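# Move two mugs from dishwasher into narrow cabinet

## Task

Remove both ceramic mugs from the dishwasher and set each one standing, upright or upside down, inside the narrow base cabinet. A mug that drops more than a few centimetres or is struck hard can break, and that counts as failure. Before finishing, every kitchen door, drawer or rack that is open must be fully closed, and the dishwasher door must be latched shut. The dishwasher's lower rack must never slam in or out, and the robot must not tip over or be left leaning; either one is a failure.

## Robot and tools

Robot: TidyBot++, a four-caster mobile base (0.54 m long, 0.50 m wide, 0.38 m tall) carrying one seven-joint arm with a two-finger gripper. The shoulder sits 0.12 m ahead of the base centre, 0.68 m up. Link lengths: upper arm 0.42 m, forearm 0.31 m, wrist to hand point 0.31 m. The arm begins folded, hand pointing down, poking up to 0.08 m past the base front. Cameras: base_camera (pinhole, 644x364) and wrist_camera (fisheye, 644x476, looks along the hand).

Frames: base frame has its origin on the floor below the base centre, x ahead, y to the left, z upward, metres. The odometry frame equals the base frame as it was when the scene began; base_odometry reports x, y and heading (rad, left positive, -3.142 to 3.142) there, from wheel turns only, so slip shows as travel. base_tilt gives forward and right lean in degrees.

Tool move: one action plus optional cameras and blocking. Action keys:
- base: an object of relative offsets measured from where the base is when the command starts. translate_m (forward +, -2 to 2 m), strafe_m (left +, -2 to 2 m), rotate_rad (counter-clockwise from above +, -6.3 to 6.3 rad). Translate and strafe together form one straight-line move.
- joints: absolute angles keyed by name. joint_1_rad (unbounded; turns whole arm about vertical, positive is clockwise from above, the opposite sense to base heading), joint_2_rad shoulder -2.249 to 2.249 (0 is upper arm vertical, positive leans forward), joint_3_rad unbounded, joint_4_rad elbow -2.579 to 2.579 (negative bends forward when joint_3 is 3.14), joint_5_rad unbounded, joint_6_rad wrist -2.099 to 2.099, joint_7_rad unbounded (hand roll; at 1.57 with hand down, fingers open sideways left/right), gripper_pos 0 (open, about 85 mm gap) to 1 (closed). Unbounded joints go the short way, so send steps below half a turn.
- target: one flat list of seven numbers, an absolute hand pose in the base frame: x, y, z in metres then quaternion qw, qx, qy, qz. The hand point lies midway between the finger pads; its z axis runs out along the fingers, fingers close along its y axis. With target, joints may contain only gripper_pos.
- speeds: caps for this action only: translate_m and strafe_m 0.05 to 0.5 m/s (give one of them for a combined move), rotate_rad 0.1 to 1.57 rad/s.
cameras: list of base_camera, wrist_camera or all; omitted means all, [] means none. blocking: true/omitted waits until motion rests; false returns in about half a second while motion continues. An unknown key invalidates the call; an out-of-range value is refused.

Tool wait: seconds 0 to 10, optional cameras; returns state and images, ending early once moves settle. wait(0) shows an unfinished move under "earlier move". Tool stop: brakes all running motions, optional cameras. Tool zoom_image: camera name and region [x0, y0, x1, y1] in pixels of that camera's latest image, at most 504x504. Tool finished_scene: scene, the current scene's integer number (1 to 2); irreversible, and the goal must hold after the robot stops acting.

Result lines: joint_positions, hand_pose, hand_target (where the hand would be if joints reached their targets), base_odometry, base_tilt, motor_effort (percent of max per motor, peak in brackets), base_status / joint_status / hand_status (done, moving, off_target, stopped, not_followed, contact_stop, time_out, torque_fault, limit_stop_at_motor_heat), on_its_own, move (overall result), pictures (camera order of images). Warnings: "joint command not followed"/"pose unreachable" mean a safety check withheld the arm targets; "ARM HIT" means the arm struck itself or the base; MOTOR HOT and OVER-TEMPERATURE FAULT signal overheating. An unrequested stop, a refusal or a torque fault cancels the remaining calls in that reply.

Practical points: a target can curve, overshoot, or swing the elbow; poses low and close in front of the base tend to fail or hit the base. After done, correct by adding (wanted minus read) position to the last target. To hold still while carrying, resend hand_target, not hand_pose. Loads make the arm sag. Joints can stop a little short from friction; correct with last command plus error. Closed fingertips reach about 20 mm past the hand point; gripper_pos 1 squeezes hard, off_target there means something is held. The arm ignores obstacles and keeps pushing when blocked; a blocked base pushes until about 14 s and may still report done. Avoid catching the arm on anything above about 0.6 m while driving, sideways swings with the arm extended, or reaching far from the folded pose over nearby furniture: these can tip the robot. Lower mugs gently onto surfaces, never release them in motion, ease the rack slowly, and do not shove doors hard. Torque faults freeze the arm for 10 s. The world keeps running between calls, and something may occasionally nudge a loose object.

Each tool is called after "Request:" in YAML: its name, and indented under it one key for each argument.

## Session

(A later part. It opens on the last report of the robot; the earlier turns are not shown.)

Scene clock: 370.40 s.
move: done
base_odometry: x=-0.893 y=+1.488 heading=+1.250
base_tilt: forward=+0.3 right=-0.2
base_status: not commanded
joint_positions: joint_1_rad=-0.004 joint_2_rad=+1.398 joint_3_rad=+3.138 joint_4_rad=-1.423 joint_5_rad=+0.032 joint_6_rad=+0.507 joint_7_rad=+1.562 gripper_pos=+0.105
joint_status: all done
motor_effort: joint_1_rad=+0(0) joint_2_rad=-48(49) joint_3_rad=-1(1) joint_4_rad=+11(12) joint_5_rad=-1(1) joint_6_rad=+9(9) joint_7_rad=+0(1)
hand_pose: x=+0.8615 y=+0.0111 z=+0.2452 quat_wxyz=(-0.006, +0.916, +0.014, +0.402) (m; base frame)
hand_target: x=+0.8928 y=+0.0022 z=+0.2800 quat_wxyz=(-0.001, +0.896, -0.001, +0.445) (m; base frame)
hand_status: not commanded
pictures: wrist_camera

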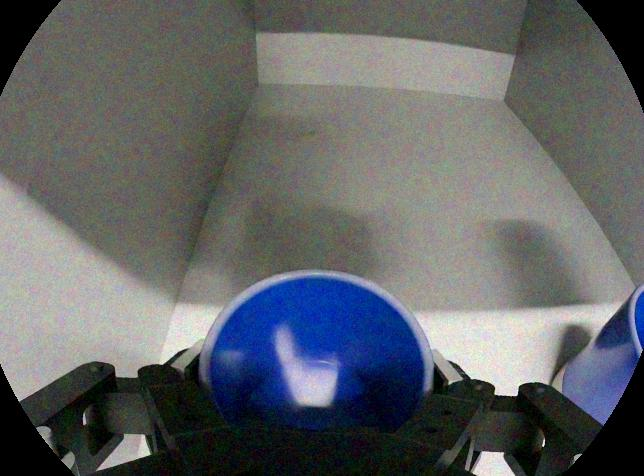

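Request:
move:
  joints: {"joint_2_rad":1.39,"joint_4_rad":-1.388,"joint_6_rad":0.565}
  cameras: []

Request:
move:
  joints: {"joint_2_rad":1.403,"joint_4_rad":-1.378,"joint_6_rad":0.57}
  cameras: ["wrist_camera"]

Scene clock: 371.70 s.
move: done
base_odometry: x=-0.893 y=+1.488 heading=+1.250
base_tilt: forward=+0.3 right=-0.2
base_status: not commanded
joint_positions: joint_1_rad=-0.004 joint_2_rad=+1.406 joint_3_rad=+3.138 joint_4_rad=-1.417 joint_5_rad=+0.032 joint_6_rad=+0.517 joint_7_rad=+1.562 gripper_pos=+0.105
joint_status: all done
motor_effort: joint_1_rad=+0(0) joint_2_rad=-48(49) joint_3_rad=-1(1) joint_4_rad=+10(12) joint_5_rad=-1(1) joint_6_rad=+8(9) joint_7_rad=+0(1)
hand_pose: x=+0.8634 y=+0.0112 z=+0.2437 quat_wxyz=(-0.006, +0.914, +0.014, +0.406) (m; base frame)
hand_target: x=+0.8940 y=+0.0022 z=+0.2772 quat_wxyz=(-0.001, +0.894, -0.001, +0.448) (m; base frame)
hand_status: not commanded
pictures: none
No camera images: "cameras" was empty.

Scene clock: 372.27 s.
move: done
base_odometry: x=-0.893 y=+1.488 heading=+1.250
base_tilt: forward=+0.3 right=-0.2
base_status: not commanded
joint_positions: joint_1_rad=-0.004 joint_2_rad=+1.412 joint_3_rad=+3.138 joint_4_rad=-1.407 joint_5_rad=+0.032 joint_6_rad=+0.523 joint_7_rad=+1.562 gripper_pos=+0.105
joint_status: all done
motor_effort: joint_1_rad=+0(0) joint_2_rad=-47(48) joint_3_rad=-1(1) joint_4_rad=+11(12) joint_5_rad=-1(1) joint_6_rad=+8(9) joint_7_rad=+0(0)
hand_pose: x=+0.8672 y=+0.0113 z=+0.2441 quat_wxyz=(-0.006, +0.912, +0.014, +0.410) (m; base frame)
hand_target: x=+0.8944 y=+0.0022 z=+0.2720 quat_wxyz=(-0.001, +0.894, -0.001, +0.449) (m; base frame)
hand_status: not commanded
pictures: wrist_camera

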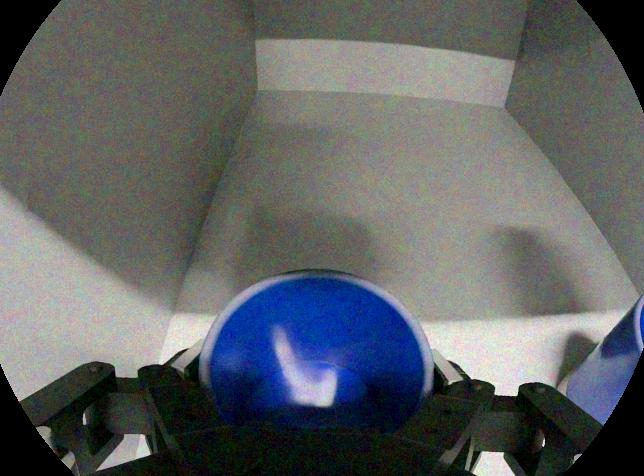

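Request:
move:
  joints: {"joint_2_rad":1.403,"joint_4_rad":-1.385,"joint_6_rad":0.545}
  cameras: []

Request:
move:
  joints: {"gripper_pos":0.0}
  cameras: ["wrist_camera"]

Scene clock: 373.93 s.
move: done
base_odometry: x=-0.893 y=+1.488 heading=+1.250
base_tilt: forward=+0.3 right=-0.2
base_status: not commanded
joint_positions: joint_1_rad=-0.004 joint_2_rad=+1.412 joint_3_rad=+3.138 joint_4_rad=-1.407 joint_5_rad=+0.032 joint_6_rad=+0.523 joint_7_rad=+1.562 gripper_pos=+0.105
joint_status: all done
motor_effort: joint_1_rad=+0(0) joint_2_rad=-46(48) joint_3_rad=-1(1) joint_4_rad=+10(12) joint_5_rad=-1(1) joint_6_rad=+7(9) joint_7_rad=+0(1)
hand_pose: x=+0.8672 y=+0.0113 z=+0.2440 quat_wxyz=(-0.006, +0.912, +0.014, +0.410) (m; base frame)
hand_target: x=+0.8863 y=+0.0022 z=+0.2633 quat_wxyz=(-0.001, +0.901, -0.001, +0.434) (m; base frame)
hand_status: not commanded
pictures: none
No camera images: "cameras" was empty.

Scene clock: 374.67 s.
move: done
base_odometry: x=-0.893 y=+1.488 heading=+1.250
base_tilt: forward=+0.3 right=-0.2
base_status: not commanded
joint_positions: joint_1_rad=-0.004 joint_2_rad=+1.412 joint_3_rad=+3.138 joint_4_rad=-1.405 joint_5_rad=+0.032 joint_6_rad=+0.523 joint_7_rad=+1.562 gripper_pos=+0.000
joint_status: all done
motor_effort: joint_1_rad=+0(1) joint_2_rad=-45(48) joint_3_rad=-1(1) joint_4_rad=+10(11) joint_5_rad=-1(1) joint_6_rad=+6(8) joint_7_rad=+0(1)
hand_pose: x=+0.8675 y=+0.0113 z=+0.2439 quat_wxyz=(-0.006, +0.912, +0.014, +0.411) (m; base frame)
hand_target: x=+0.8863 y=+0.0022 z=+0.2633 quat_wxyz=(-0.001, +0.901, -0.001, +0.434) (m; base frame)
hand_status: not commanded
pictures: wrist_camera

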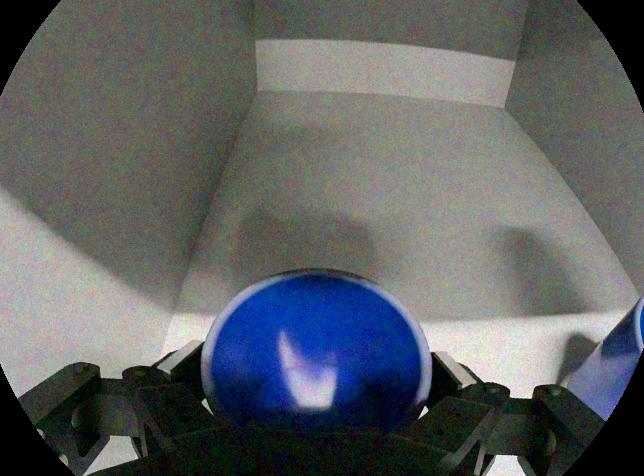

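Request:
move:
  joints: {"joint_2_rad":1.33,"joint_4_rad":-1.44,"joint_6_rad":0.56}
  cameras: ["wrist_camera"]

Request:
move:
  joints: {"joint_2_rad":1.21,"joint_4_rad":-1.53,"joint_6_rad":0.50}
  cameras: ["wrist_camera"]

Scene clock: 376.43 s.
move: off_target
base_odometry: x=-0.893 y=+1.488 heading=+1.250
base_tilt: forward=+0.3 right=-0.2
base_status: not commanded
joint_positions: joint_1_rad=-0.004 joint_2_rad=+1.370 joint_3_rad=+3.138 joint_4_rad=-1.428 joint_5_rad=+0.032 joint_6_rad=+0.525 joint_7_rad=+1.562 gripper_pos=+0.000
joint_status: joint_2_rad off_target (ended at +1.370, target +1.330); the others done
motor_effort: joint_1_rad=+0(1) joint_2_rad=-45(47) joint_3_rad=-1(1) joint_4_rad=+10(12) joint_5_rad=-1(1) joint_6_rad=+7(8) joint_7_rad=+0(1)
hand_pose: x=+0.8745 y=+0.0113 z=+0.2686 quat_wxyz=(-0.006, +0.907, +0.014, +0.421) (m; base frame)
hand_target: x=+0.8916 y=+0.0022 z=+0.3036 quat_wxyz=(-0.001, +0.893, -0.001, +0.449) (m; base frame)
hand_status: not commanded
pictures: wrist_camera

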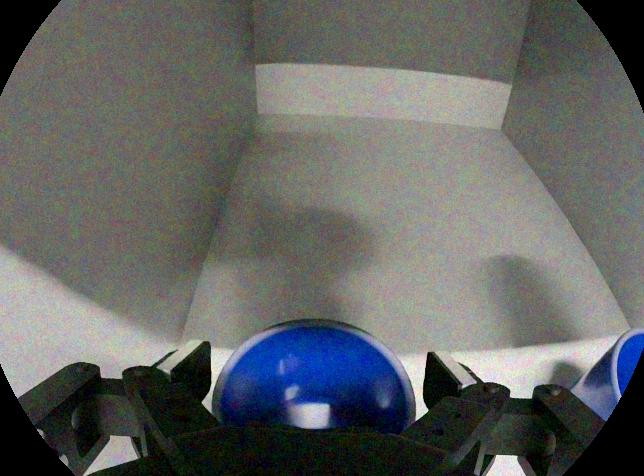

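Scene clock: 377.73 s.
move: done
base_odometry: x=-0.893 y=+1.488 heading=+1.250
base_tilt: forward=+0.3 right=-0.2
base_status: not commanded
joint_positions: joint_1_rad=-0.004 joint_2_rad=+1.245 joint_3_rad=+3.138 joint_4_rad=-1.512 joint_5_rad=+0.032 joint_6_rad=+0.522 joint_7_rad=+1.562 gripper_pos=+0.000
joint_status: all done
motor_effort: joint_1_rad=+0(1) joint_2_rad=-44(49) joint_3_rad=-1(1) joint_4_rad=+11(11) joint_5_rad=-1(1) joint_6_rad=+7(8) joint_7_rad=+0(1)
hand_pose: x=+0.8806 y=+0.0114 z=+0.3334 quat_wxyz=(-0.006, +0.899, +0.014, +0.438) (m; base frame)
hand_target: x=+0.8797 y=+0.0023 z=+0.3479 quat_wxyz=(-0.001, +0.900, +0.000, +0.436) (m; base frame)
hand_status: not commanded
pictures: wrist_camera

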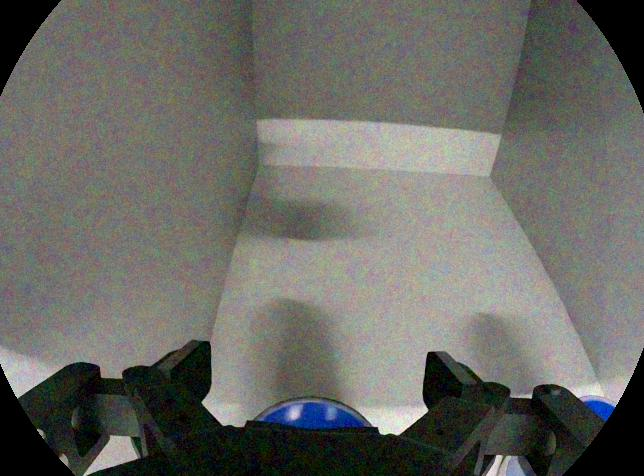

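Request:
move:
  base: {"translate_m":-0.25}
  speeds: {"translate_m":0.2}
  cameras: ["wrist_camera"]

Request:
move:
  base: {"translate_m":-0.25}
  joints: {"joint_2_rad":0.6,"joint_4_rad":-1.9,"joint_6_rad":0.15,"gripper_pos":1.0}
  cameras: ["base_camera","wrist_camera"]

Scene clock: 381.23 s.
move: done
base_odometry: x=-0.972 y=+1.250 heading=+1.250
base_tilt: forward=+0.3 right=-0.2
base_status: done
joint_positions: joint_1_rad=-0.004 joint_2_rad=+1.245 joint_3_rad=+3.138 joint_4_rad=-1.517 joint_5_rad=+0.032 joint_6_rad=+0.522 joint_7_rad=+1.562 gripper_pos=+0.000
joint_status: not commanded
motor_effort: joint_1_rad=+0(1) joint_2_rad=-44(45) joint_3_rad=-1(1) joint_4_rad=+10(12) joint_5_rad=-1(1) joint_6_rad=+7(8) joint_7_rad=+0(1)
hand_pose: x=+0.8784 y=+0.0114 z=+0.3318 quat_wxyz=(-0.006, +0.900, +0.014, +0.436) (m; base frame)
hand_target: x=+0.8797 y=+0.0023 z=+0.3479 quat_wxyz=(-0.001, +0.900, +0.000, +0.436) (m; base frame)
hand_status: not commanded
pictures: wrist_camera

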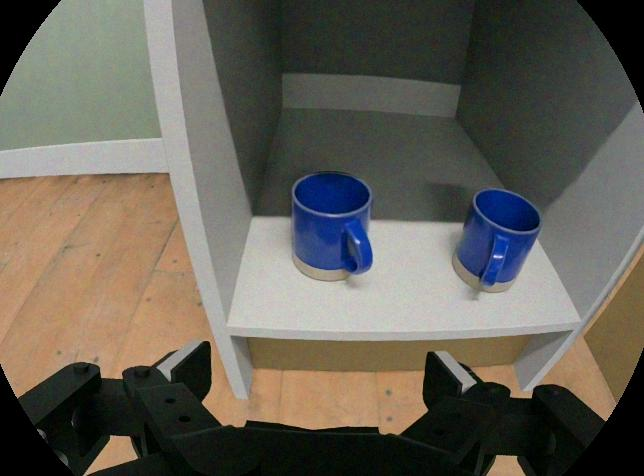

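Scene clock: 383.10 s.
move: done
base_odometry: x=-1.051 y=+1.013 heading=+1.250
base_tilt: forward=+0.3 right=-0.2
base_status: done
joint_positions: joint_1_rad=-0.004 joint_2_rad=+0.639 joint_3_rad=+3.138 joint_4_rad=-1.879 joint_5_rad=+0.032 joint_6_rad=+0.193 joint_7_rad=+1.562 gripper_pos=+0.999
joint_status: all done
motor_effort: joint_1_rad=-1(1) joint_2_rad=-35(46) joint_3_rad=-1(1) joint_4_rad=+14(15) joint_5_rad=-1(1) joint_6_rad=+7(8) joint_7_rad=+0(1)
hand_pose: x=+0.7801 y=+0.0080 z=+0.5512 quat_wxyz=(-0.001, +0.918, +0.015, +0.397) (m; base frame)
hand_target: x=+0.7662 y=+0.0023 z=+0.5585 quat_wxyz=(-0.001, +0.923, +0.000, +0.386) (m; base frame)
hand_status: not commanded
pictures: base_camera, wrist_camera

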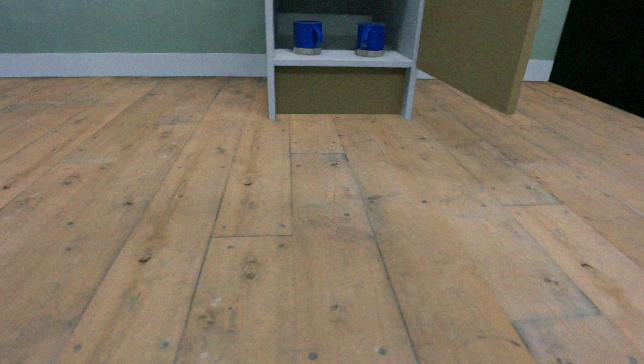

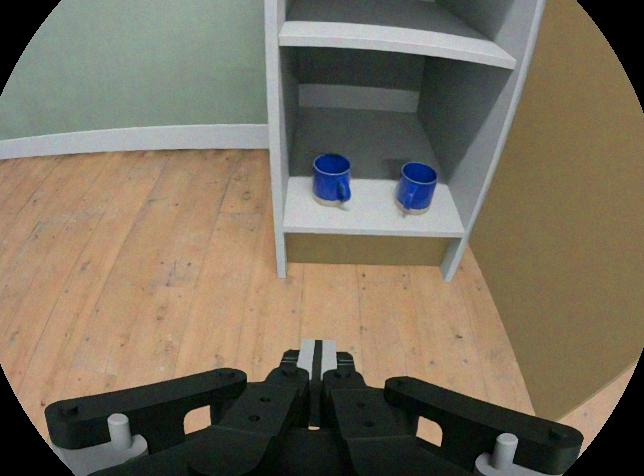

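Request:
move:
  base: {"strafe_m":-0.55,"translate_m":-0.1}
  joints: {"joint_2_rad":-0.3,"joint_4_rad":-1.4,"joint_6_rad":-0.9}
  cameras: ["base_camera","wrist_camera"]

Scene clock: 390.13 s.
move: done
base_odometry: x=-0.561 y=+0.744 heading=+1.249
base_tilt: forward=+0.2 right=-0.2
base_status: done
joint_positions: joint_1_rad=+0.000 joint_2_rad=-0.282 joint_3_rad=+3.140 joint_4_rad=-1.421 joint_5_rad=+0.032 joint_6_rad=-0.858 joint_7_rad=+1.562 gripper_pos=+0.999
joint_status: all done
motor_effort: joint_1_rad=+0(4) joint_2_rad=-9(38) joint_3_rad=+0(3) joint_4_rad=+21(23) joint_5_rad=-1(1) joint_6_rad=+8(9) joint_7_rad=+0(1)
hand_pose: x=+0.5709 y=-0.0050 z=+1.0888 quat_wxyz=(+0.013, +0.841, +0.000, +0.541) (m; base frame)
hand_target: x=+0.5579 y=+0.0022 z=+1.0968 quat_wxyz=(+0.000, +0.841, +0.000, +0.540) (m; base frame)
hand_status: not commanded
pictures: base_camera, wrist_camera

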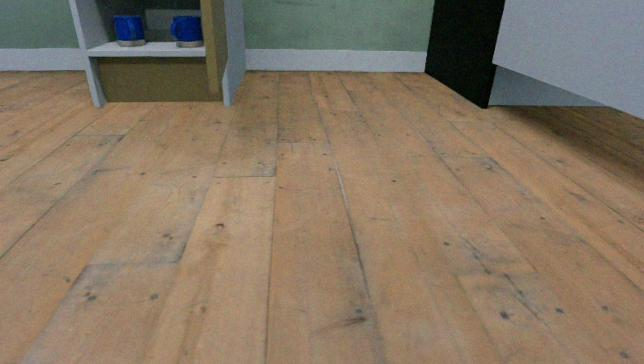

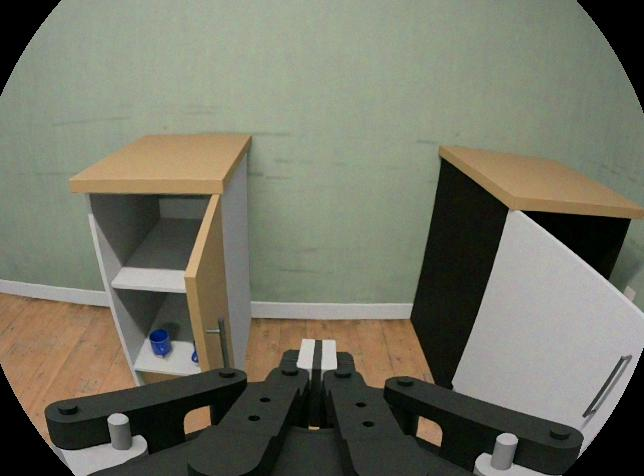

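Request:
move:
  joints: {"joint_2_rad":0.6,"joint_4_rad":-1.9,"joint_6_rad":0.15}
  cameras: []

Request:
move:
  joints: {"joint_2_rad":1.26,"joint_4_rad":-1.48,"joint_6_rad":0.43}
  base: {"translate_m":0.22}
  cameras: ["base_camera","wrist_camera"]

Scene clock: 394.93 s.
move: done
base_odometry: x=-0.561 y=+0.744 heading=+1.249
base_tilt: forward=+0.3 right=-0.2
base_status: not commanded
joint_positions: joint_1_rad=+0.000 joint_2_rad=+0.593 joint_3_rad=+3.140 joint_4_rad=-1.879 joint_5_rad=+0.032 joint_6_rad=+0.109 joint_7_rad=+1.562 gripper_pos=+0.999
joint_status: all done
motor_effort: joint_1_rad=+0(1) joint_2_rad=-34(37) joint_3_rad=+0(1) joint_4_rad=+14(21) joint_5_rad=-1(1) joint_6_rad=+6(8) joint_7_rad=-1(1)
hand_pose: x=+0.7678 y=+0.0039 z=+0.5624 quat_wxyz=(+0.002, +0.925, +0.012, +0.379) (m; base frame)
hand_target: x=+0.7662 y=+0.0023 z=+0.5585 quat_wxyz=(-0.001, +0.923, +0.000, +0.386) (m; base frame)
hand_status: not commanded
pictures: none
No camera images: "cameras" was empty.

Scene clock: 397.03 s.
move: done
base_odometry: x=-0.491 y=+0.953 heading=+1.249
base_tilt: forward=+0.3 right=-0.2
base_status: done
joint_positions: joint_1_rad=+0.000 joint_2_rad=+1.263 joint_3_rad=+3.140 joint_4_rad=-1.504 joint_5_rad=+0.032 joint_6_rad=+0.390 joint_7_rad=+1.562 gripper_pos=+0.999
joint_status: all done
motor_effort: joint_1_rad=+0(1) joint_2_rad=-44(47) joint_3_rad=-1(1) joint_4_rad=+10(17) joint_5_rad=-1(1) joint_6_rad=+6(7) joint_7_rad=+0(1)
hand_pose: x=+0.8507 y=+0.0067 z=+0.2922 quat_wxyz=(-0.003, +0.928, +0.012, +0.373) (m; base frame)
hand_target: x=+0.8725 y=+0.0023 z=+0.3114 quat_wxyz=(-0.001, +0.915, +0.000, +0.404) (m; base frame)
hand_status: not commanded
pictures: base_camera, wrist_camera

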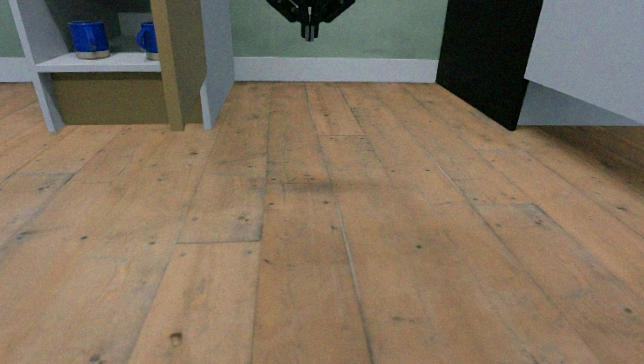

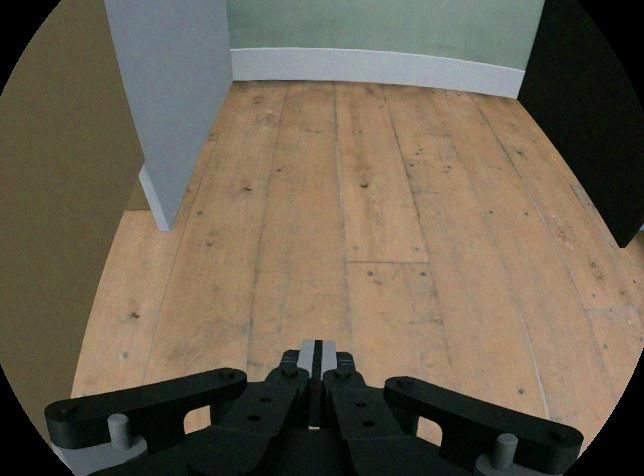

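Request:
move:
  base: {"strafe_m":0.38}
  speeds: {"strafe_m":0.12}
  cameras: ["base_camera","wrist_camera"]

Scene clock: 402.30 s.
move: done
base_odometry: x=-0.852 y=+1.073 heading=+1.249
base_tilt: forward=+0.3 right=-0.2
base_status: done
joint_positions: joint_1_rad=-0.002 joint_2_rad=+1.263 joint_3_rad=+3.141 joint_4_rad=-1.503 joint_5_rad=+0.032 joint_6_rad=+0.392 joint_7_rad=+1.562 gripper_pos=+0.999
joint_status: not commanded
motor_effort: joint_1_rad=+0(6) joint_2_rad=-44(44) joint_3_rad=-1(6) joint_4_rad=+10(11) joint_5_rad=-1(1) joint_6_rad=+6(7) joint_7_rad=+0(1)
hand_pose: x=+0.8514 y=+0.0070 z=+0.2928 quat_wxyz=(-0.003, +0.927, +0.013, +0.374) (m; base frame)
hand_target: x=+0.8725 y=+0.0023 z=+0.3114 quat_wxyz=(-0.001, +0.915, +0.000, +0.404) (m; base frame)
hand_status: not commanded
pictures: base_camera, wrist_camera

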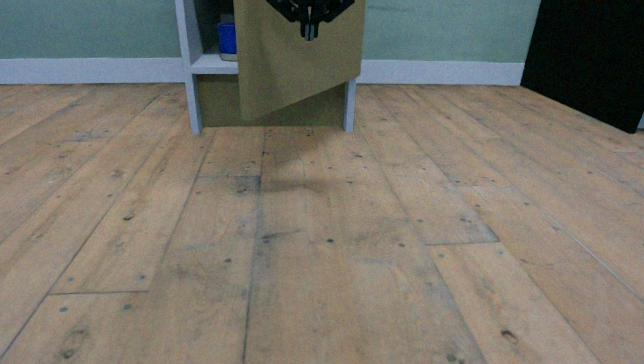

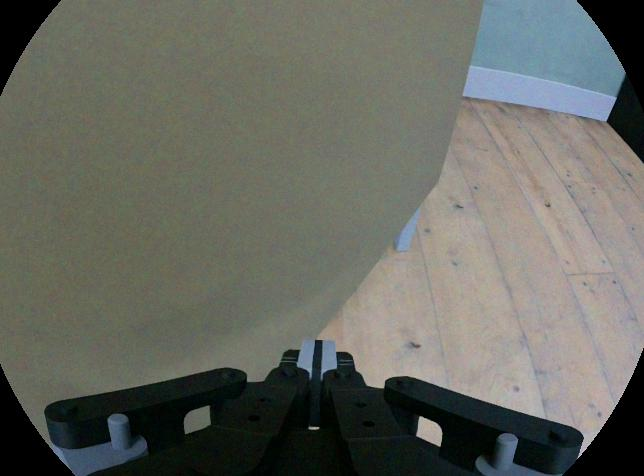

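Request:
move:
  base: {"strafe_m":0.12}
  speeds: {"strafe_m":0.1}
  cameras: []

Request:
move:
  base: {"translate_m":0.15}
  speeds: {"translate_m":0.1}
  cameras: ["base_camera","wrist_camera"]

Scene clock: 405.20 s.
move: done
base_odometry: x=-0.966 y=+1.112 heading=+1.249
base_tilt: forward=+0.3 right=-0.2
base_status: done
joint_positions: joint_1_rad=-0.001 joint_2_rad=+1.263 joint_3_rad=+3.140 joint_4_rad=-1.502 joint_5_rad=+0.032 joint_6_rad=+0.392 joint_7_rad=+1.562 gripper_pos=+0.999
joint_status: not commanded
motor_effort: joint_1_rad=+0(6) joint_2_rad=-44(45) joint_3_rad=-1(5) joint_4_rad=+10(12) joint_5_rad=-1(1) joint_6_rad=+6(7) joint_7_rad=-1(1)
hand_pose: x=+0.8517 y=+0.0070 z=+0.2930 quat_wxyz=(-0.003, +0.927, +0.013, +0.375) (m; base frame)
hand_target: x=+0.8725 y=+0.0023 z=+0.3114 quat_wxyz=(-0.001, +0.915, +0.000, +0.404) (m; base frame)
hand_status: not commanded
pictures: none
No camera images: "cameras" was empty.

Scene clock: 407.27 s.
move: done
base_odometry: x=-0.918 y=+1.254 heading=+1.249
base_tilt: forward=+0.3 right=-0.2
base_status: done
joint_positions: joint_1_rad=-0.001 joint_2_rad=+1.264 joint_3_rad=+3.140 joint_4_rad=-1.497 joint_5_rad=+0.032 joint_6_rad=+0.395 joint_7_rad=+1.562 gripper_pos=+0.999
joint_status: not commanded
motor_effort: joint_1_rad=+0(3) joint_2_rad=-44(46) joint_3_rad=-1(4) joint_4_rad=+10(14) joint_5_rad=-1(1) joint_6_rad=+6(9) joint_7_rad=+0(1)
hand_pose: x=+0.8548 y=+0.0070 z=+0.2947 quat_wxyz=(-0.003, +0.926, +0.013, +0.378) (m; base frame)
hand_target: x=+0.8725 y=+0.0023 z=+0.3114 quat_wxyz=(-0.001, +0.915, +0.000, +0.404) (m; base frame)
hand_status: not commanded
pictures: base_camera, wrist_camera

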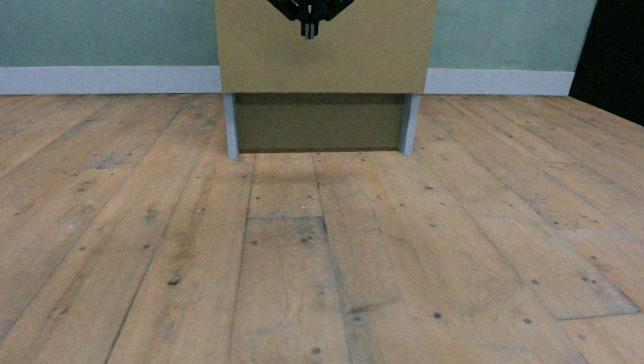

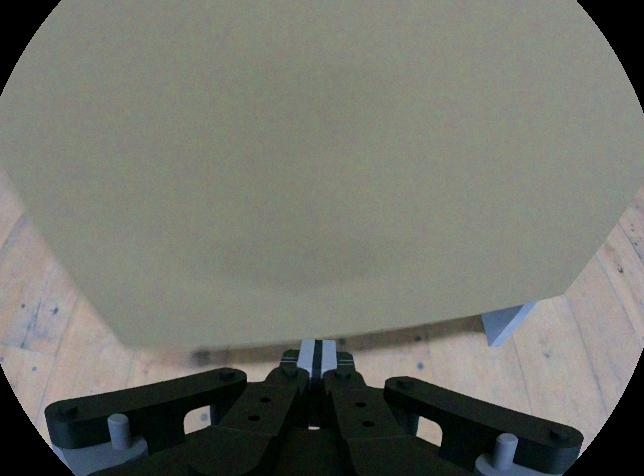

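Request:
move:
  base: {"strafe_m":0.05}
  cameras: []

Request:
move:
  base: {"translate_m":0.10}
  speeds: {"translate_m":0.08}
  cameras: ["base_camera","wrist_camera"]

Scene clock: 409.50 s.
move: done
base_odometry: x=-0.966 y=+1.270 heading=+1.249
base_tilt: forward=+0.3 right=-0.2
base_status: done
joint_positions: joint_1_rad=-0.007 joint_2_rad=+1.264 joint_3_rad=+3.140 joint_4_rad=-1.497 joint_5_rad=+0.032 joint_6_rad=+0.395 joint_7_rad=+1.562 gripper_pos=+0.999
joint_status: not commanded
motor_effort: joint_1_rad=+0(5) joint_2_rad=-44(44) joint_3_rad=-1(2) joint_4_rad=+10(11) joint_5_rad=-1(1) joint_6_rad=+6(7) joint_7_rad=+0(1)
hand_pose: x=+0.8548 y=+0.0114 z=+0.2948 quat_wxyz=(-0.004, +0.926, +0.015, +0.378) (m; base frame)
hand_target: x=+0.8725 y=+0.0023 z=+0.3114 quat_wxyz=(-0.001, +0.915, +0.000, +0.404) (m; base frame)
hand_status: not commanded
pictures: none
No camera images: "cameras" was empty.

Scene clock: 411.27 s.
move: done
base_odometry: x=-0.934 y=+1.365 heading=+1.249
base_tilt: forward=+0.3 right=-0.2
base_status: done
joint_positions: joint_1_rad=-0.007 joint_2_rad=+1.265 joint_3_rad=+3.140 joint_4_rad=-1.496 joint_5_rad=+0.032 joint_6_rad=+0.396 joint_7_rad=+1.562 gripper_pos=+0.999
joint_status: not commanded
motor_effort: joint_1_rad=+0(1) joint_2_rad=-44(46) joint_3_rad=-1(1) joint_4_rad=+11(12) joint_5_rad=-1(1) joint_6_rad=+7(9) joint_7_rad=+0(1)
hand_pose: x=+0.8550 y=+0.0114 z=+0.2947 quat_wxyz=(-0.004, +0.925, +0.015, +0.378) (m; base frame)
hand_target: x=+0.8725 y=+0.0023 z=+0.3114 quat_wxyz=(-0.001, +0.915, +0.000, +0.404) (m; base frame)
hand_status: not commanded
pictures: base_camera, wrist_camera

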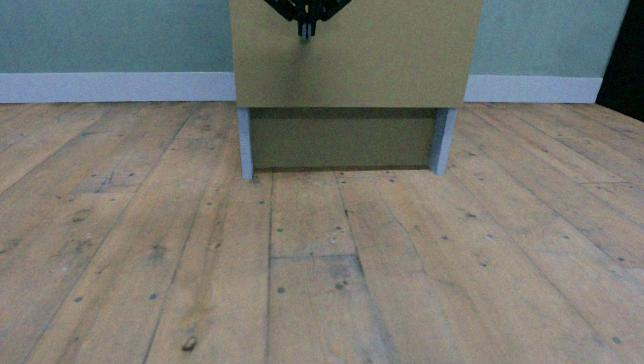

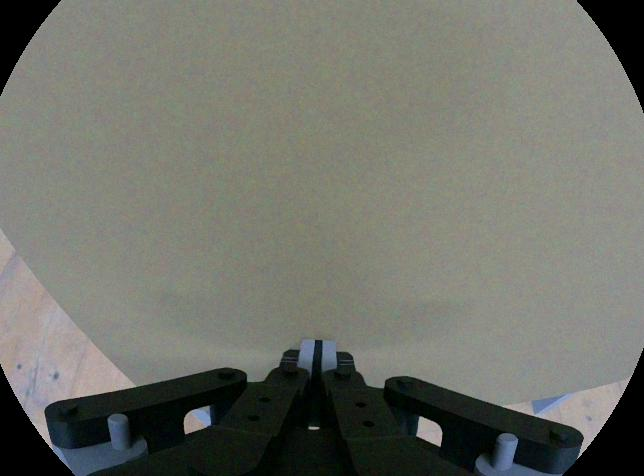

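Request:
move:
  base: {"translate_m":0.06}
  speeds: {"translate_m":0.06}
  cameras: ["wrist_camera"]

Request:
move:
  base: {"translate_m":0.03}
  speeds: {"translate_m":0.06}
  cameras: ["wrist_camera"]

Scene clock: 413.90 s.
move: done
base_odometry: x=-0.916 y=+1.422 heading=+1.250
base_tilt: forward=+0.3 right=-0.2
base_status: done
joint_positions: joint_1_rad=-0.007 joint_2_rad=+1.318 joint_3_rad=+3.140 joint_4_rad=-1.555 joint_5_rad=+0.032 joint_6_rad=+0.382 joint_7_rad=+1.562 gripper_pos=+0.999
joint_status: not commanded
motor_effort: joint_1_rad=-1(2) joint_2_rad=-53(54) joint_3_rad=-2(2) joint_4_rad=+23(28) joint_5_rad=-1(1) joint_6_rad=+16(18) joint_7_rad=-1(1)
hand_pose: x=+0.7981 y=+0.0109 z=+0.2364 quat_wxyz=(-0.004, +0.947, +0.015, +0.319) (m; base frame)
hand_target: x=+0.8725 y=+0.0023 z=+0.3114 quat_wxyz=(-0.001, +0.915, +0.000, +0.404) (m; base frame)
hand_status: not commanded
pictures: wrist_camera

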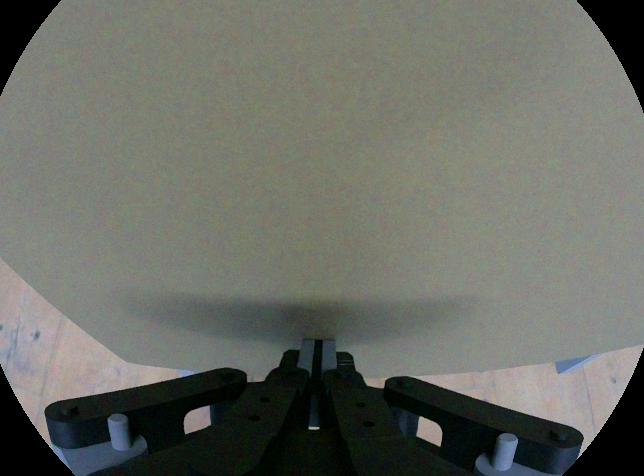

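Scene clock: 414.87 s.
move: done
base_odometry: x=-0.906 y=+1.450 heading=+1.250
base_tilt: forward=+0.3 right=-0.2
base_status: done
joint_positions: joint_1_rad=-0.007 joint_2_rad=+1.337 joint_3_rad=+3.140 joint_4_rad=-1.580 joint_5_rad=+0.032 joint_6_rad=+0.359 joint_7_rad=+1.562 gripper_pos=+0.999
joint_status: not commanded
motor_effort: joint_1_rad=-2(3) joint_2_rad=-55(57) joint_3_rad=-2(3) joint_4_rad=+27(31) joint_5_rad=-1(1) joint_6_rad=+19(21) joint_7_rad=+0(1)
hand_pose: x=+0.7697 y=+0.0104 z=+0.2129 quat_wxyz=(-0.004, +0.958, +0.015, +0.288) (m; base frame)
hand_target: x=+0.8725 y=+0.0023 z=+0.3114 quat_wxyz=(-0.001, +0.915, +0.000, +0.404) (m; base frame)
hand_status: not commanded
pictures: wrist_camera

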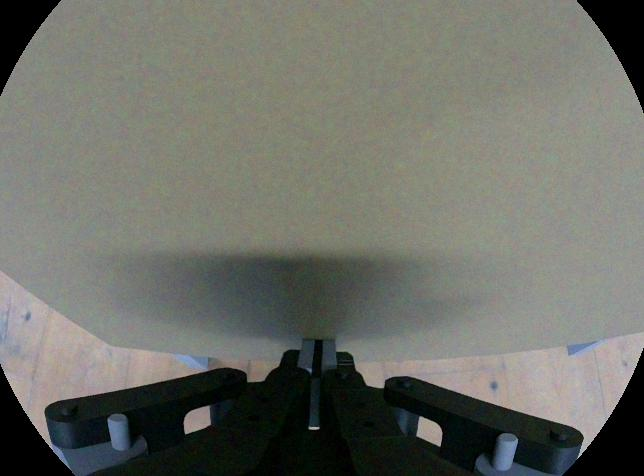

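Request:
move:
  base: {"translate_m":-0.4}
  cameras: []

Request:
move:
  joints: {"joint_2_rad":-0.3,"joint_4_rad":-1.4,"joint_6_rad":-0.9}
  base: {"strafe_m":-0.5,"translate_m":-0.25}
  cameras: ["base_camera","wrist_camera"]

Scene clock: 418.23 s.
move: done
base_odometry: x=-1.033 y=+1.070 heading=+1.250
base_tilt: forward=+0.3 right=-0.2
base_status: done
joint_positions: joint_1_rad=-0.007 joint_2_rad=+1.282 joint_3_rad=+3.140 joint_4_rad=-1.485 joint_5_rad=+0.032 joint_6_rad=+0.416 joint_7_rad=+1.562 gripper_pos=+0.999
joint_status: not commanded
motor_effort: joint_1_rad=+0(3) joint_2_rad=-44(56) joint_3_rad=-1(3) joint_4_rad=+10(26) joint_5_rad=-1(1) joint_6_rad=+6(18) joint_7_rad=+0(1)
hand_pose: x=+0.8582 y=+0.0114 z=+0.2897 quat_wxyz=(-0.004, +0.923, +0.015, +0.385) (m; base frame)
hand_target: x=+0.8725 y=+0.0023 z=+0.3114 quat_wxyz=(-0.001, +0.915, +0.000, +0.404) (m; base frame)
hand_status: not commanded
pictures: none
No camera images: "cameras" was empty.

Scene clock: 421.33 s.
move: done
base_odometry: x=-0.637 y=+0.675 heading=+1.250
base_tilt: forward=+0.2 right=-0.2
base_status: done
joint_positions: joint_1_rad=+0.009 joint_2_rad=-0.277 joint_3_rad=+3.141 joint_4_rad=-1.422 joint_5_rad=+0.032 joint_6_rad=-0.859 joint_7_rad=+1.562 gripper_pos=+0.999
joint_status: all done
motor_effort: joint_1_rad=+0(6) joint_2_rad=-9(48) joint_3_rad=+0(4) joint_4_rad=+21(21) joint_5_rad=+0(1) joint_6_rad=+8(9) joint_7_rad=+0(1)
hand_pose: x=+0.5725 y=-0.0098 z=+1.0864 quat_wxyz=(+0.016, +0.842, -0.005, +0.539) (m; base frame)
hand_target: x=+0.5579 y=+0.0022 z=+1.0968 quat_wxyz=(+0.000, +0.841, +0.000, +0.540) (m; base frame)
hand_status: not commanded
pictures: base_camera, wrist_camera

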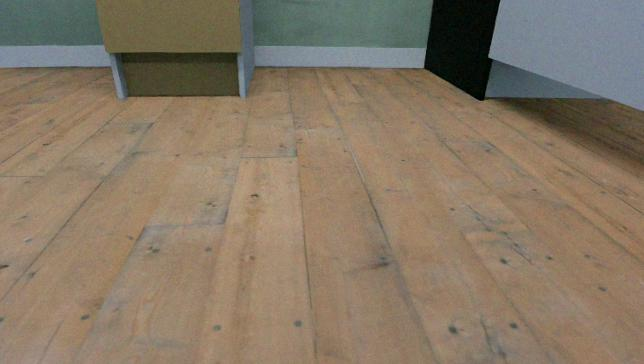

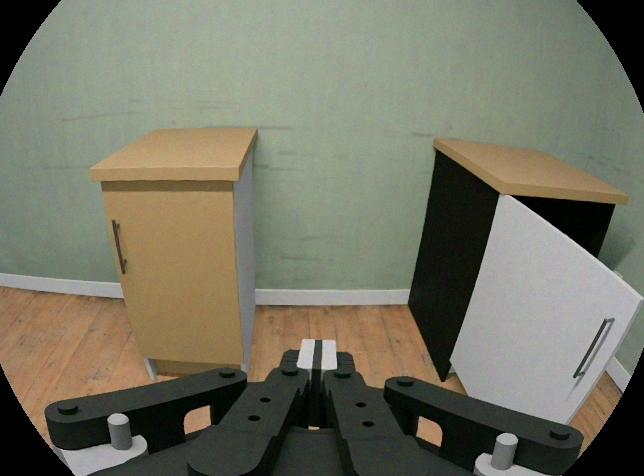

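Request:
move:
  base: {"strafe_m":-0.9}
  cameras: ["base_camera","wrist_camera"]

Scene clock: 427.10 s.
move: done
base_odometry: x=+0.217 y=+0.391 heading=+1.249
base_tilt: forward=+0.2 right=-0.2
base_status: done
joint_positions: joint_1_rad=+0.009 joint_2_rad=-0.277 joint_3_rad=+3.141 joint_4_rad=-1.422 joint_5_rad=+0.032 joint_6_rad=-0.861 joint_7_rad=+1.562 gripper_pos=+0.999
joint_status: not commanded
motor_effort: joint_1_rad=+0(1) joint_2_rad=-9(10) joint_3_rad=+1(2) joint_4_rad=+20(22) joint_5_rad=+0(1) joint_6_rad=+8(9) joint_7_rad=+0(1)
hand_pose: x=+0.5722 y=-0.0098 z=+1.0858 quat_wxyz=(+0.016, +0.843, -0.005, +0.538) (m; base frame)
hand_target: x=+0.5579 y=+0.0022 z=+1.0968 quat_wxyz=(+0.000, +0.841, +0.000, +0.540) (m; base frame)
hand_status: not commanded
pictures: base_camera, wrist_camera

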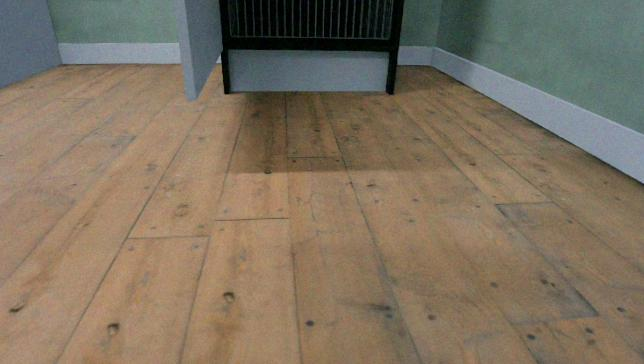

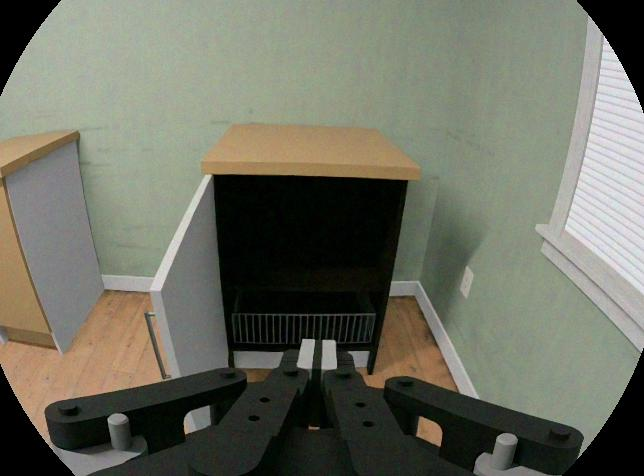

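Request:
move:
  joints: {"joint_2_rad":0.9,"joint_4_rad":-1.4,"joint_6_rad":-0.2}
  base: {"strafe_m":-0.03}
  cameras: ["wrist_camera"]

Request:
move:
  joints: {"joint_2_rad":1.49,"joint_4_rad":-0.70,"joint_6_rad":-0.30}
  base: {"translate_m":0.35}
  cameras: ["base_camera","wrist_camera"]

Scene clock: 434.00 s.
move: done
base_odometry: x=+0.246 y=+0.381 heading=+1.249
base_tilt: forward=+0.3 right=-0.2
base_status: done
joint_positions: joint_1_rad=+0.009 joint_2_rad=+0.902 joint_3_rad=+3.142 joint_4_rad=-1.416 joint_5_rad=+0.032 joint_6_rad=-0.240 joint_7_rad=+1.562 gripper_pos=+0.999
joint_status: all done
motor_effort: joint_1_rad=+0(2) joint_2_rad=-43(46) joint_3_rad=+0(2) joint_4_rad=+16(22) joint_5_rad=-1(1) joint_6_rad=+5(9) joint_7_rad=+0(1)
hand_pose: x=+0.8512 y=-0.0079 z=+0.4692 quat_wxyz=(+0.009, +0.958, +0.005, +0.287) (m; base frame)
hand_target: x=+0.8693 y=+0.0023 z=+0.4845 quat_wxyz=(-0.001, +0.949, +0.000, +0.315) (m; base frame)
hand_status: not commanded
pictures: wrist_camera

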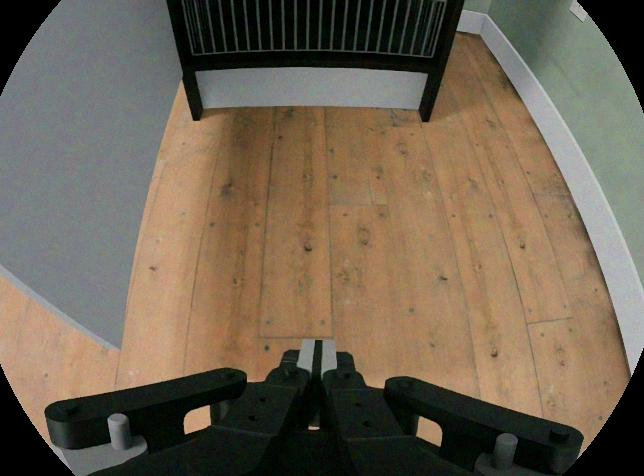

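Scene clock: 436.00 s.
move: done
base_odometry: x=+0.356 y=+0.714 heading=+1.249
base_tilt: forward=+0.3 right=-0.2
base_status: done
joint_positions: joint_1_rad=+0.009 joint_2_rad=+1.493 joint_3_rad=+3.142 joint_4_rad=-0.724 joint_5_rad=+0.032 joint_6_rad=-0.261 joint_7_rad=+1.562 gripper_pos=+0.999
joint_status: all done
motor_effort: joint_1_rad=+0(1) joint_2_rad=-52(54) joint_3_rad=-1(1) joint_4_rad=+17(18) joint_5_rad=-1(1) joint_6_rad=+6(6) joint_7_rad=+0(1)
hand_pose: x=+0.9810 y=-0.0092 z=+0.2797 quat_wxyz=(+0.009, +0.945, +0.005, +0.326) (m; base frame)
hand_target: x=+0.9832 y=+0.0021 z=+0.2858 quat_wxyz=(-0.001, +0.947, -0.001, +0.320) (m; base frame)
hand_status: not commanded
pictures: base_camera, wrist_camera

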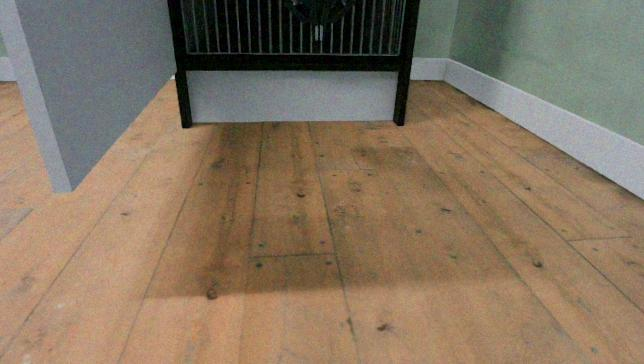

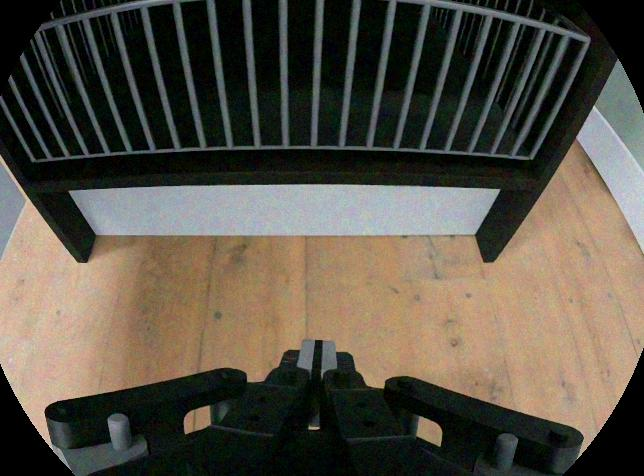

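Request:
move:
  base: {"translate_m":0.18}
  speeds: {"translate_m":0.06}
  cameras: ["wrist_camera"]

Scene clock: 441.03 s.
move: done
base_odometry: x=+0.413 y=+0.885 heading=+1.249
base_tilt: forward=+0.3 right=-0.2
base_status: done
joint_positions: joint_1_rad=+0.009 joint_2_rad=+1.493 joint_3_rad=+3.142 joint_4_rad=-0.721 joint_5_rad=+0.032 joint_6_rad=-0.263 joint_7_rad=+1.562 gripper_pos=+0.999
joint_status: not commanded
motor_effort: joint_1_rad=+0(1) joint_2_rad=-52(53) joint_3_rad=-1(1) joint_4_rad=+17(18) joint_5_rad=-1(1) joint_6_rad=+6(6) joint_7_rad=+0(1)
hand_pose: x=+0.9821 y=-0.0092 z=+0.2809 quat_wxyz=(+0.009, +0.945, +0.005, +0.326) (m; base frame)
hand_target: x=+0.9832 y=+0.0021 z=+0.2858 quat_wxyz=(-0.001, +0.947, -0.001, +0.320) (m; base frame)
hand_status: not commanded
pictures: wrist_camera

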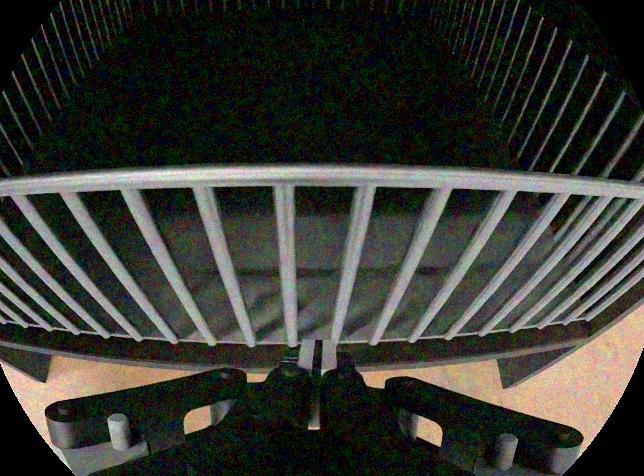

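Request:
move:
  base: {"translate_m":0.05}
  speeds: {"translate_m":0.05}
  cameras: ["wrist_camera"]

Request:
move:
  base: {"translate_m":0.04}
  speeds: {"translate_m":0.05}
  cameras: ["wrist_camera"]

Scene clock: 443.37 s.
move: done
base_odometry: x=+0.429 y=+0.932 heading=+1.249
base_tilt: forward=+0.3 right=-0.2
base_status: done
joint_positions: joint_1_rad=+0.008 joint_2_rad=+1.494 joint_3_rad=+3.142 joint_4_rad=-0.727 joint_5_rad=+0.032 joint_6_rad=-0.332 joint_7_rad=+1.562 gripper_pos=+0.999
joint_status: not commanded
motor_effort: joint_1_rad=+2(3) joint_2_rad=-50(53) joint_3_rad=+1(2) joint_4_rad=+22(25) joint_5_rad=+0(1) joint_6_rad=+11(15) joint_7_rad=+0(1)
hand_pose: x=+0.9619 y=-0.0087 z=+0.2654 quat_wxyz=(+0.010, +0.957, +0.005, +0.290) (m; base frame)
hand_target: x=+0.9832 y=+0.0021 z=+0.2858 quat_wxyz=(-0.001, +0.947, -0.001, +0.320) (m; base frame)
hand_status: not commanded
pictures: wrist_camera

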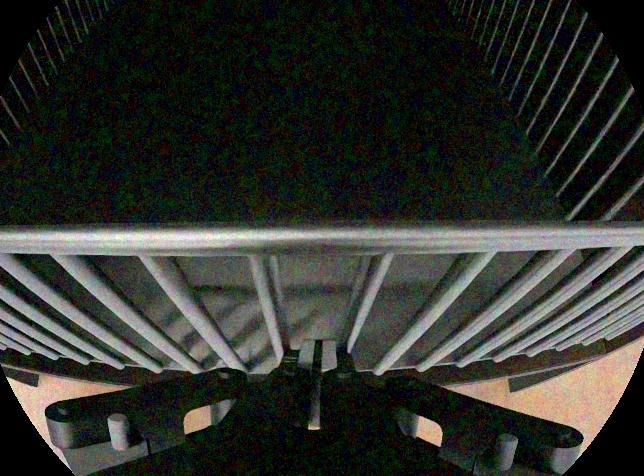

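Scene clock: 444.60 s.
move: done
base_odometry: x=+0.442 y=+0.970 heading=+1.248
base_tilt: forward=+0.2 right=-0.2
base_status: done
joint_positions: joint_1_rad=+0.007 joint_2_rad=+1.494 joint_3_rad=+3.142 joint_4_rad=-0.768 joint_5_rad=+0.032 joint_6_rad=-0.399 joint_7_rad=+1.562 gripper_pos=+0.999
joint_status: not commanded
motor_effort: joint_1_rad=+3(4) joint_2_rad=-51(53) joint_3_rad=+2(2) joint_4_rad=+30(33) joint_5_rad=+0(1) joint_6_rad=+20(24) joint_7_rad=+0(0)
hand_pose: x=+0.9244 y=-0.0083 z=+0.2375 quat_wxyz=(+0.010, +0.971, +0.006, +0.238) (m; base frame)
hand_target: x=+0.9832 y=+0.0021 z=+0.2858 quat_wxyz=(-0.001, +0.947, -0.001, +0.320) (m; base frame)
hand_status: not commanded
pictures: wrist_camera

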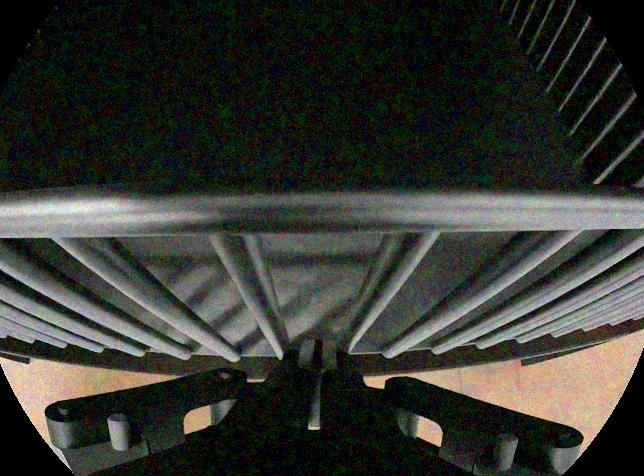

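Request:
move:
  base: {"translate_m":-0.06}
  speeds: {"translate_m":0.05}
  cameras: ["wrist_camera"]

Request:
move:
  base: {"translate_m":-0.1}
  speeds: {"translate_m":0.06}
  cameras: ["wrist_camera"]

Scene clock: 447.27 s.
move: done
base_odometry: x=+0.423 y=+0.913 heading=+1.249
base_tilt: forward=+0.3 right=-0.2
base_status: done
joint_positions: joint_1_rad=+0.007 joint_2_rad=+1.518 joint_3_rad=+3.142 joint_4_rad=-0.718 joint_5_rad=+0.032 joint_6_rad=-0.326 joint_7_rad=+1.562 gripper_pos=+0.999
joint_status: not commanded
motor_effort: joint_1_rad=+0(4) joint_2_rad=-52(57) joint_3_rad=-1(3) joint_4_rad=+16(28) joint_5_rad=-1(1) joint_6_rad=+5(20) joint_7_rad=+0(1)
hand_pose: x=+0.9569 y=-0.0077 z=+0.2494 quat_wxyz=(+0.009, +0.958, +0.006, +0.286) (m; base frame)
hand_target: x=+0.9832 y=+0.0021 z=+0.2858 quat_wxyz=(-0.001, +0.947, -0.001, +0.320) (m; base frame)
hand_status: not commanded
pictures: wrist_camera

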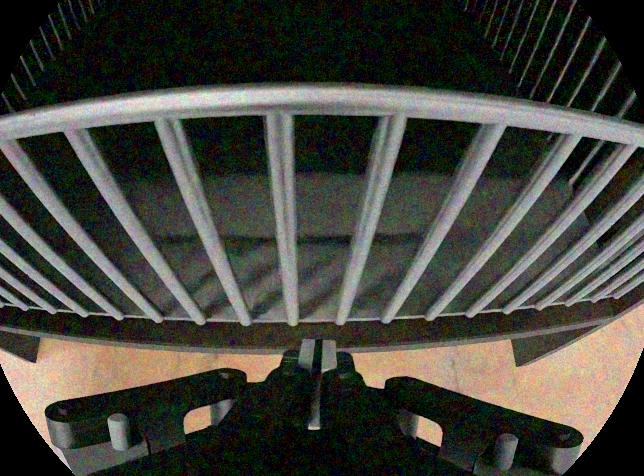

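Scene clock: 449.43 s.
move: done
base_odometry: x=+0.391 y=+0.818 heading=+1.248
base_tilt: forward=+0.3 right=-0.2
base_status: done
joint_positions: joint_1_rad=+0.007 joint_2_rad=+1.518 joint_3_rad=+3.142 joint_4_rad=-0.717 joint_5_rad=+0.032 joint_6_rad=-0.326 joint_7_rad=+1.562 gripper_pos=+0.999
joint_status: not commanded
motor_effort: joint_1_rad=+0(1) joint_2_rad=-52(53) joint_3_rad=-1(1) joint_4_rad=+17(19) joint_5_rad=-1(1) joint_6_rad=+5(6) joint_7_rad=+0(1)
hand_pose: x=+0.9572 y=-0.0078 z=+0.2496 quat_wxyz=(+0.009, +0.958, +0.006, +0.286) (m; base frame)
hand_target: x=+0.9832 y=+0.0021 z=+0.2858 quat_wxyz=(-0.001, +0.947, -0.001, +0.320) (m; base frame)
hand_status: not commanded
pictures: wrist_camera

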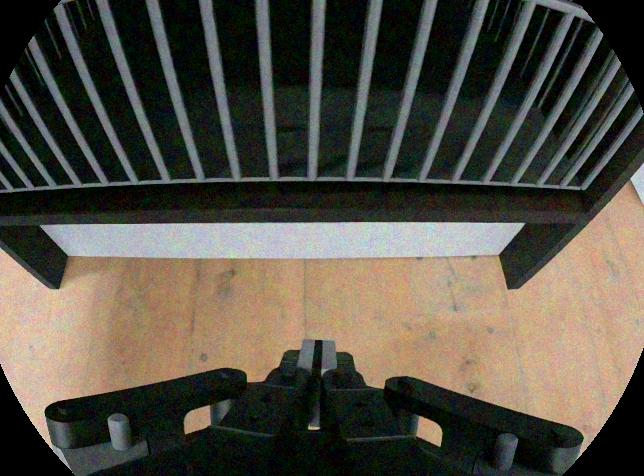

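Request:
move:
  base: {"translate_m":-0.5}
  joints: {"joint_2_rad":0.6,"joint_4_rad":-1.9,"joint_6_rad":0.15}
  cameras: []

Request:
move:
  base: {"strafe_m":0.75}
  cameras: ["base_camera","wrist_camera"]

Scene clock: 455.10 s.
move: off_target
base_odometry: x=+0.233 y=+0.343 heading=+1.248
base_tilt: forward=+0.2 right=-0.2
base_status: done
joint_positions: joint_1_rad=+0.007 joint_2_rad=+0.644 joint_3_rad=+3.142 joint_4_rad=-1.879 joint_5_rad=+0.032 joint_6_rad=+0.109 joint_7_rad=+1.562 gripper_pos=+0.999
joint_status: joint_2_rad off_target (ended at +0.644, target +0.600); the others done
motor_effort: joint_1_rad=+0(1) joint_2_rad=-35(54) joint_3_rad=-1(1) joint_4_rad=+14(17) joint_5_rad=-1(1) joint_6_rad=+6(7) joint_7_rad=+0(1)
hand_pose: x=+0.7612 y=-0.0022 z=+0.5301 quat_wxyz=(+0.004, +0.934, +0.008, +0.356) (m; base frame)
hand_target: x=+0.7662 y=+0.0023 z=+0.5585 quat_wxyz=(-0.001, +0.923, +0.000, +0.386) (m; base frame)
hand_status: not commanded
pictures: none
No camera images: "cameras" was empty.

Scene clock: 457.90 s.
move: done
base_odometry: x=-0.479 y=+0.581 heading=+1.248
base_tilt: forward=+0.3 right=-0.2
base_status: done
joint_positions: joint_1_rad=+0.004 joint_2_rad=+0.643 joint_3_rad=+3.142 joint_4_rad=-1.879 joint_5_rad=+0.032 joint_6_rad=+0.111 joint_7_rad=+1.562 gripper_pos=+0.999
joint_status: not commanded
motor_effort: joint_1_rad=+0(5) joint_2_rad=-34(35) joint_3_rad=+0(3) joint_4_rad=+14(15) joint_5_rad=-1(1) joint_6_rad=+6(6) joint_7_rad=+0(1)
hand_pose: x=+0.7616 y=-0.0003 z=+0.5308 quat_wxyz=(+0.003, +0.934, +0.010, +0.357) (m; base frame)
hand_target: x=+0.7662 y=+0.0023 z=+0.5585 quat_wxyz=(-0.001, +0.923, +0.000, +0.386) (m; base frame)
hand_status: not commanded
pictures: base_camera, wrist_camera

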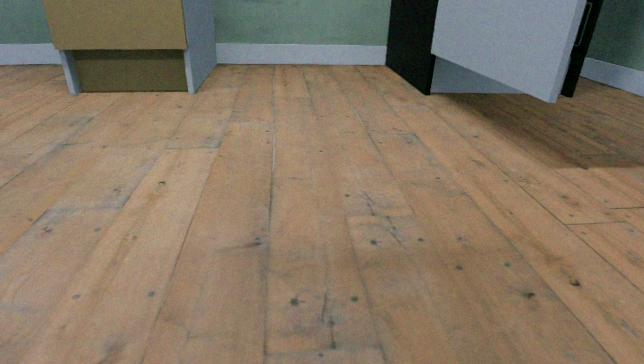

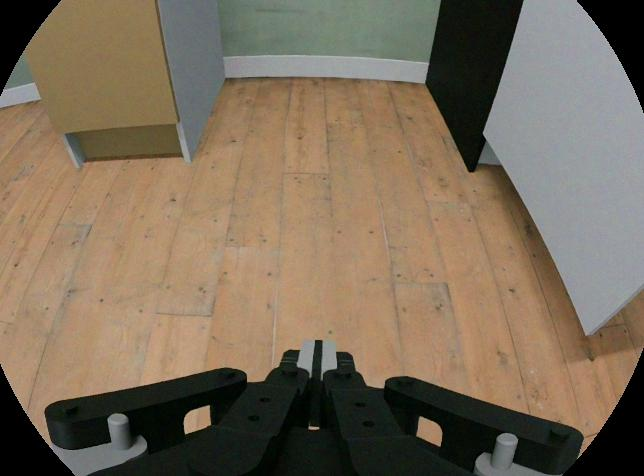

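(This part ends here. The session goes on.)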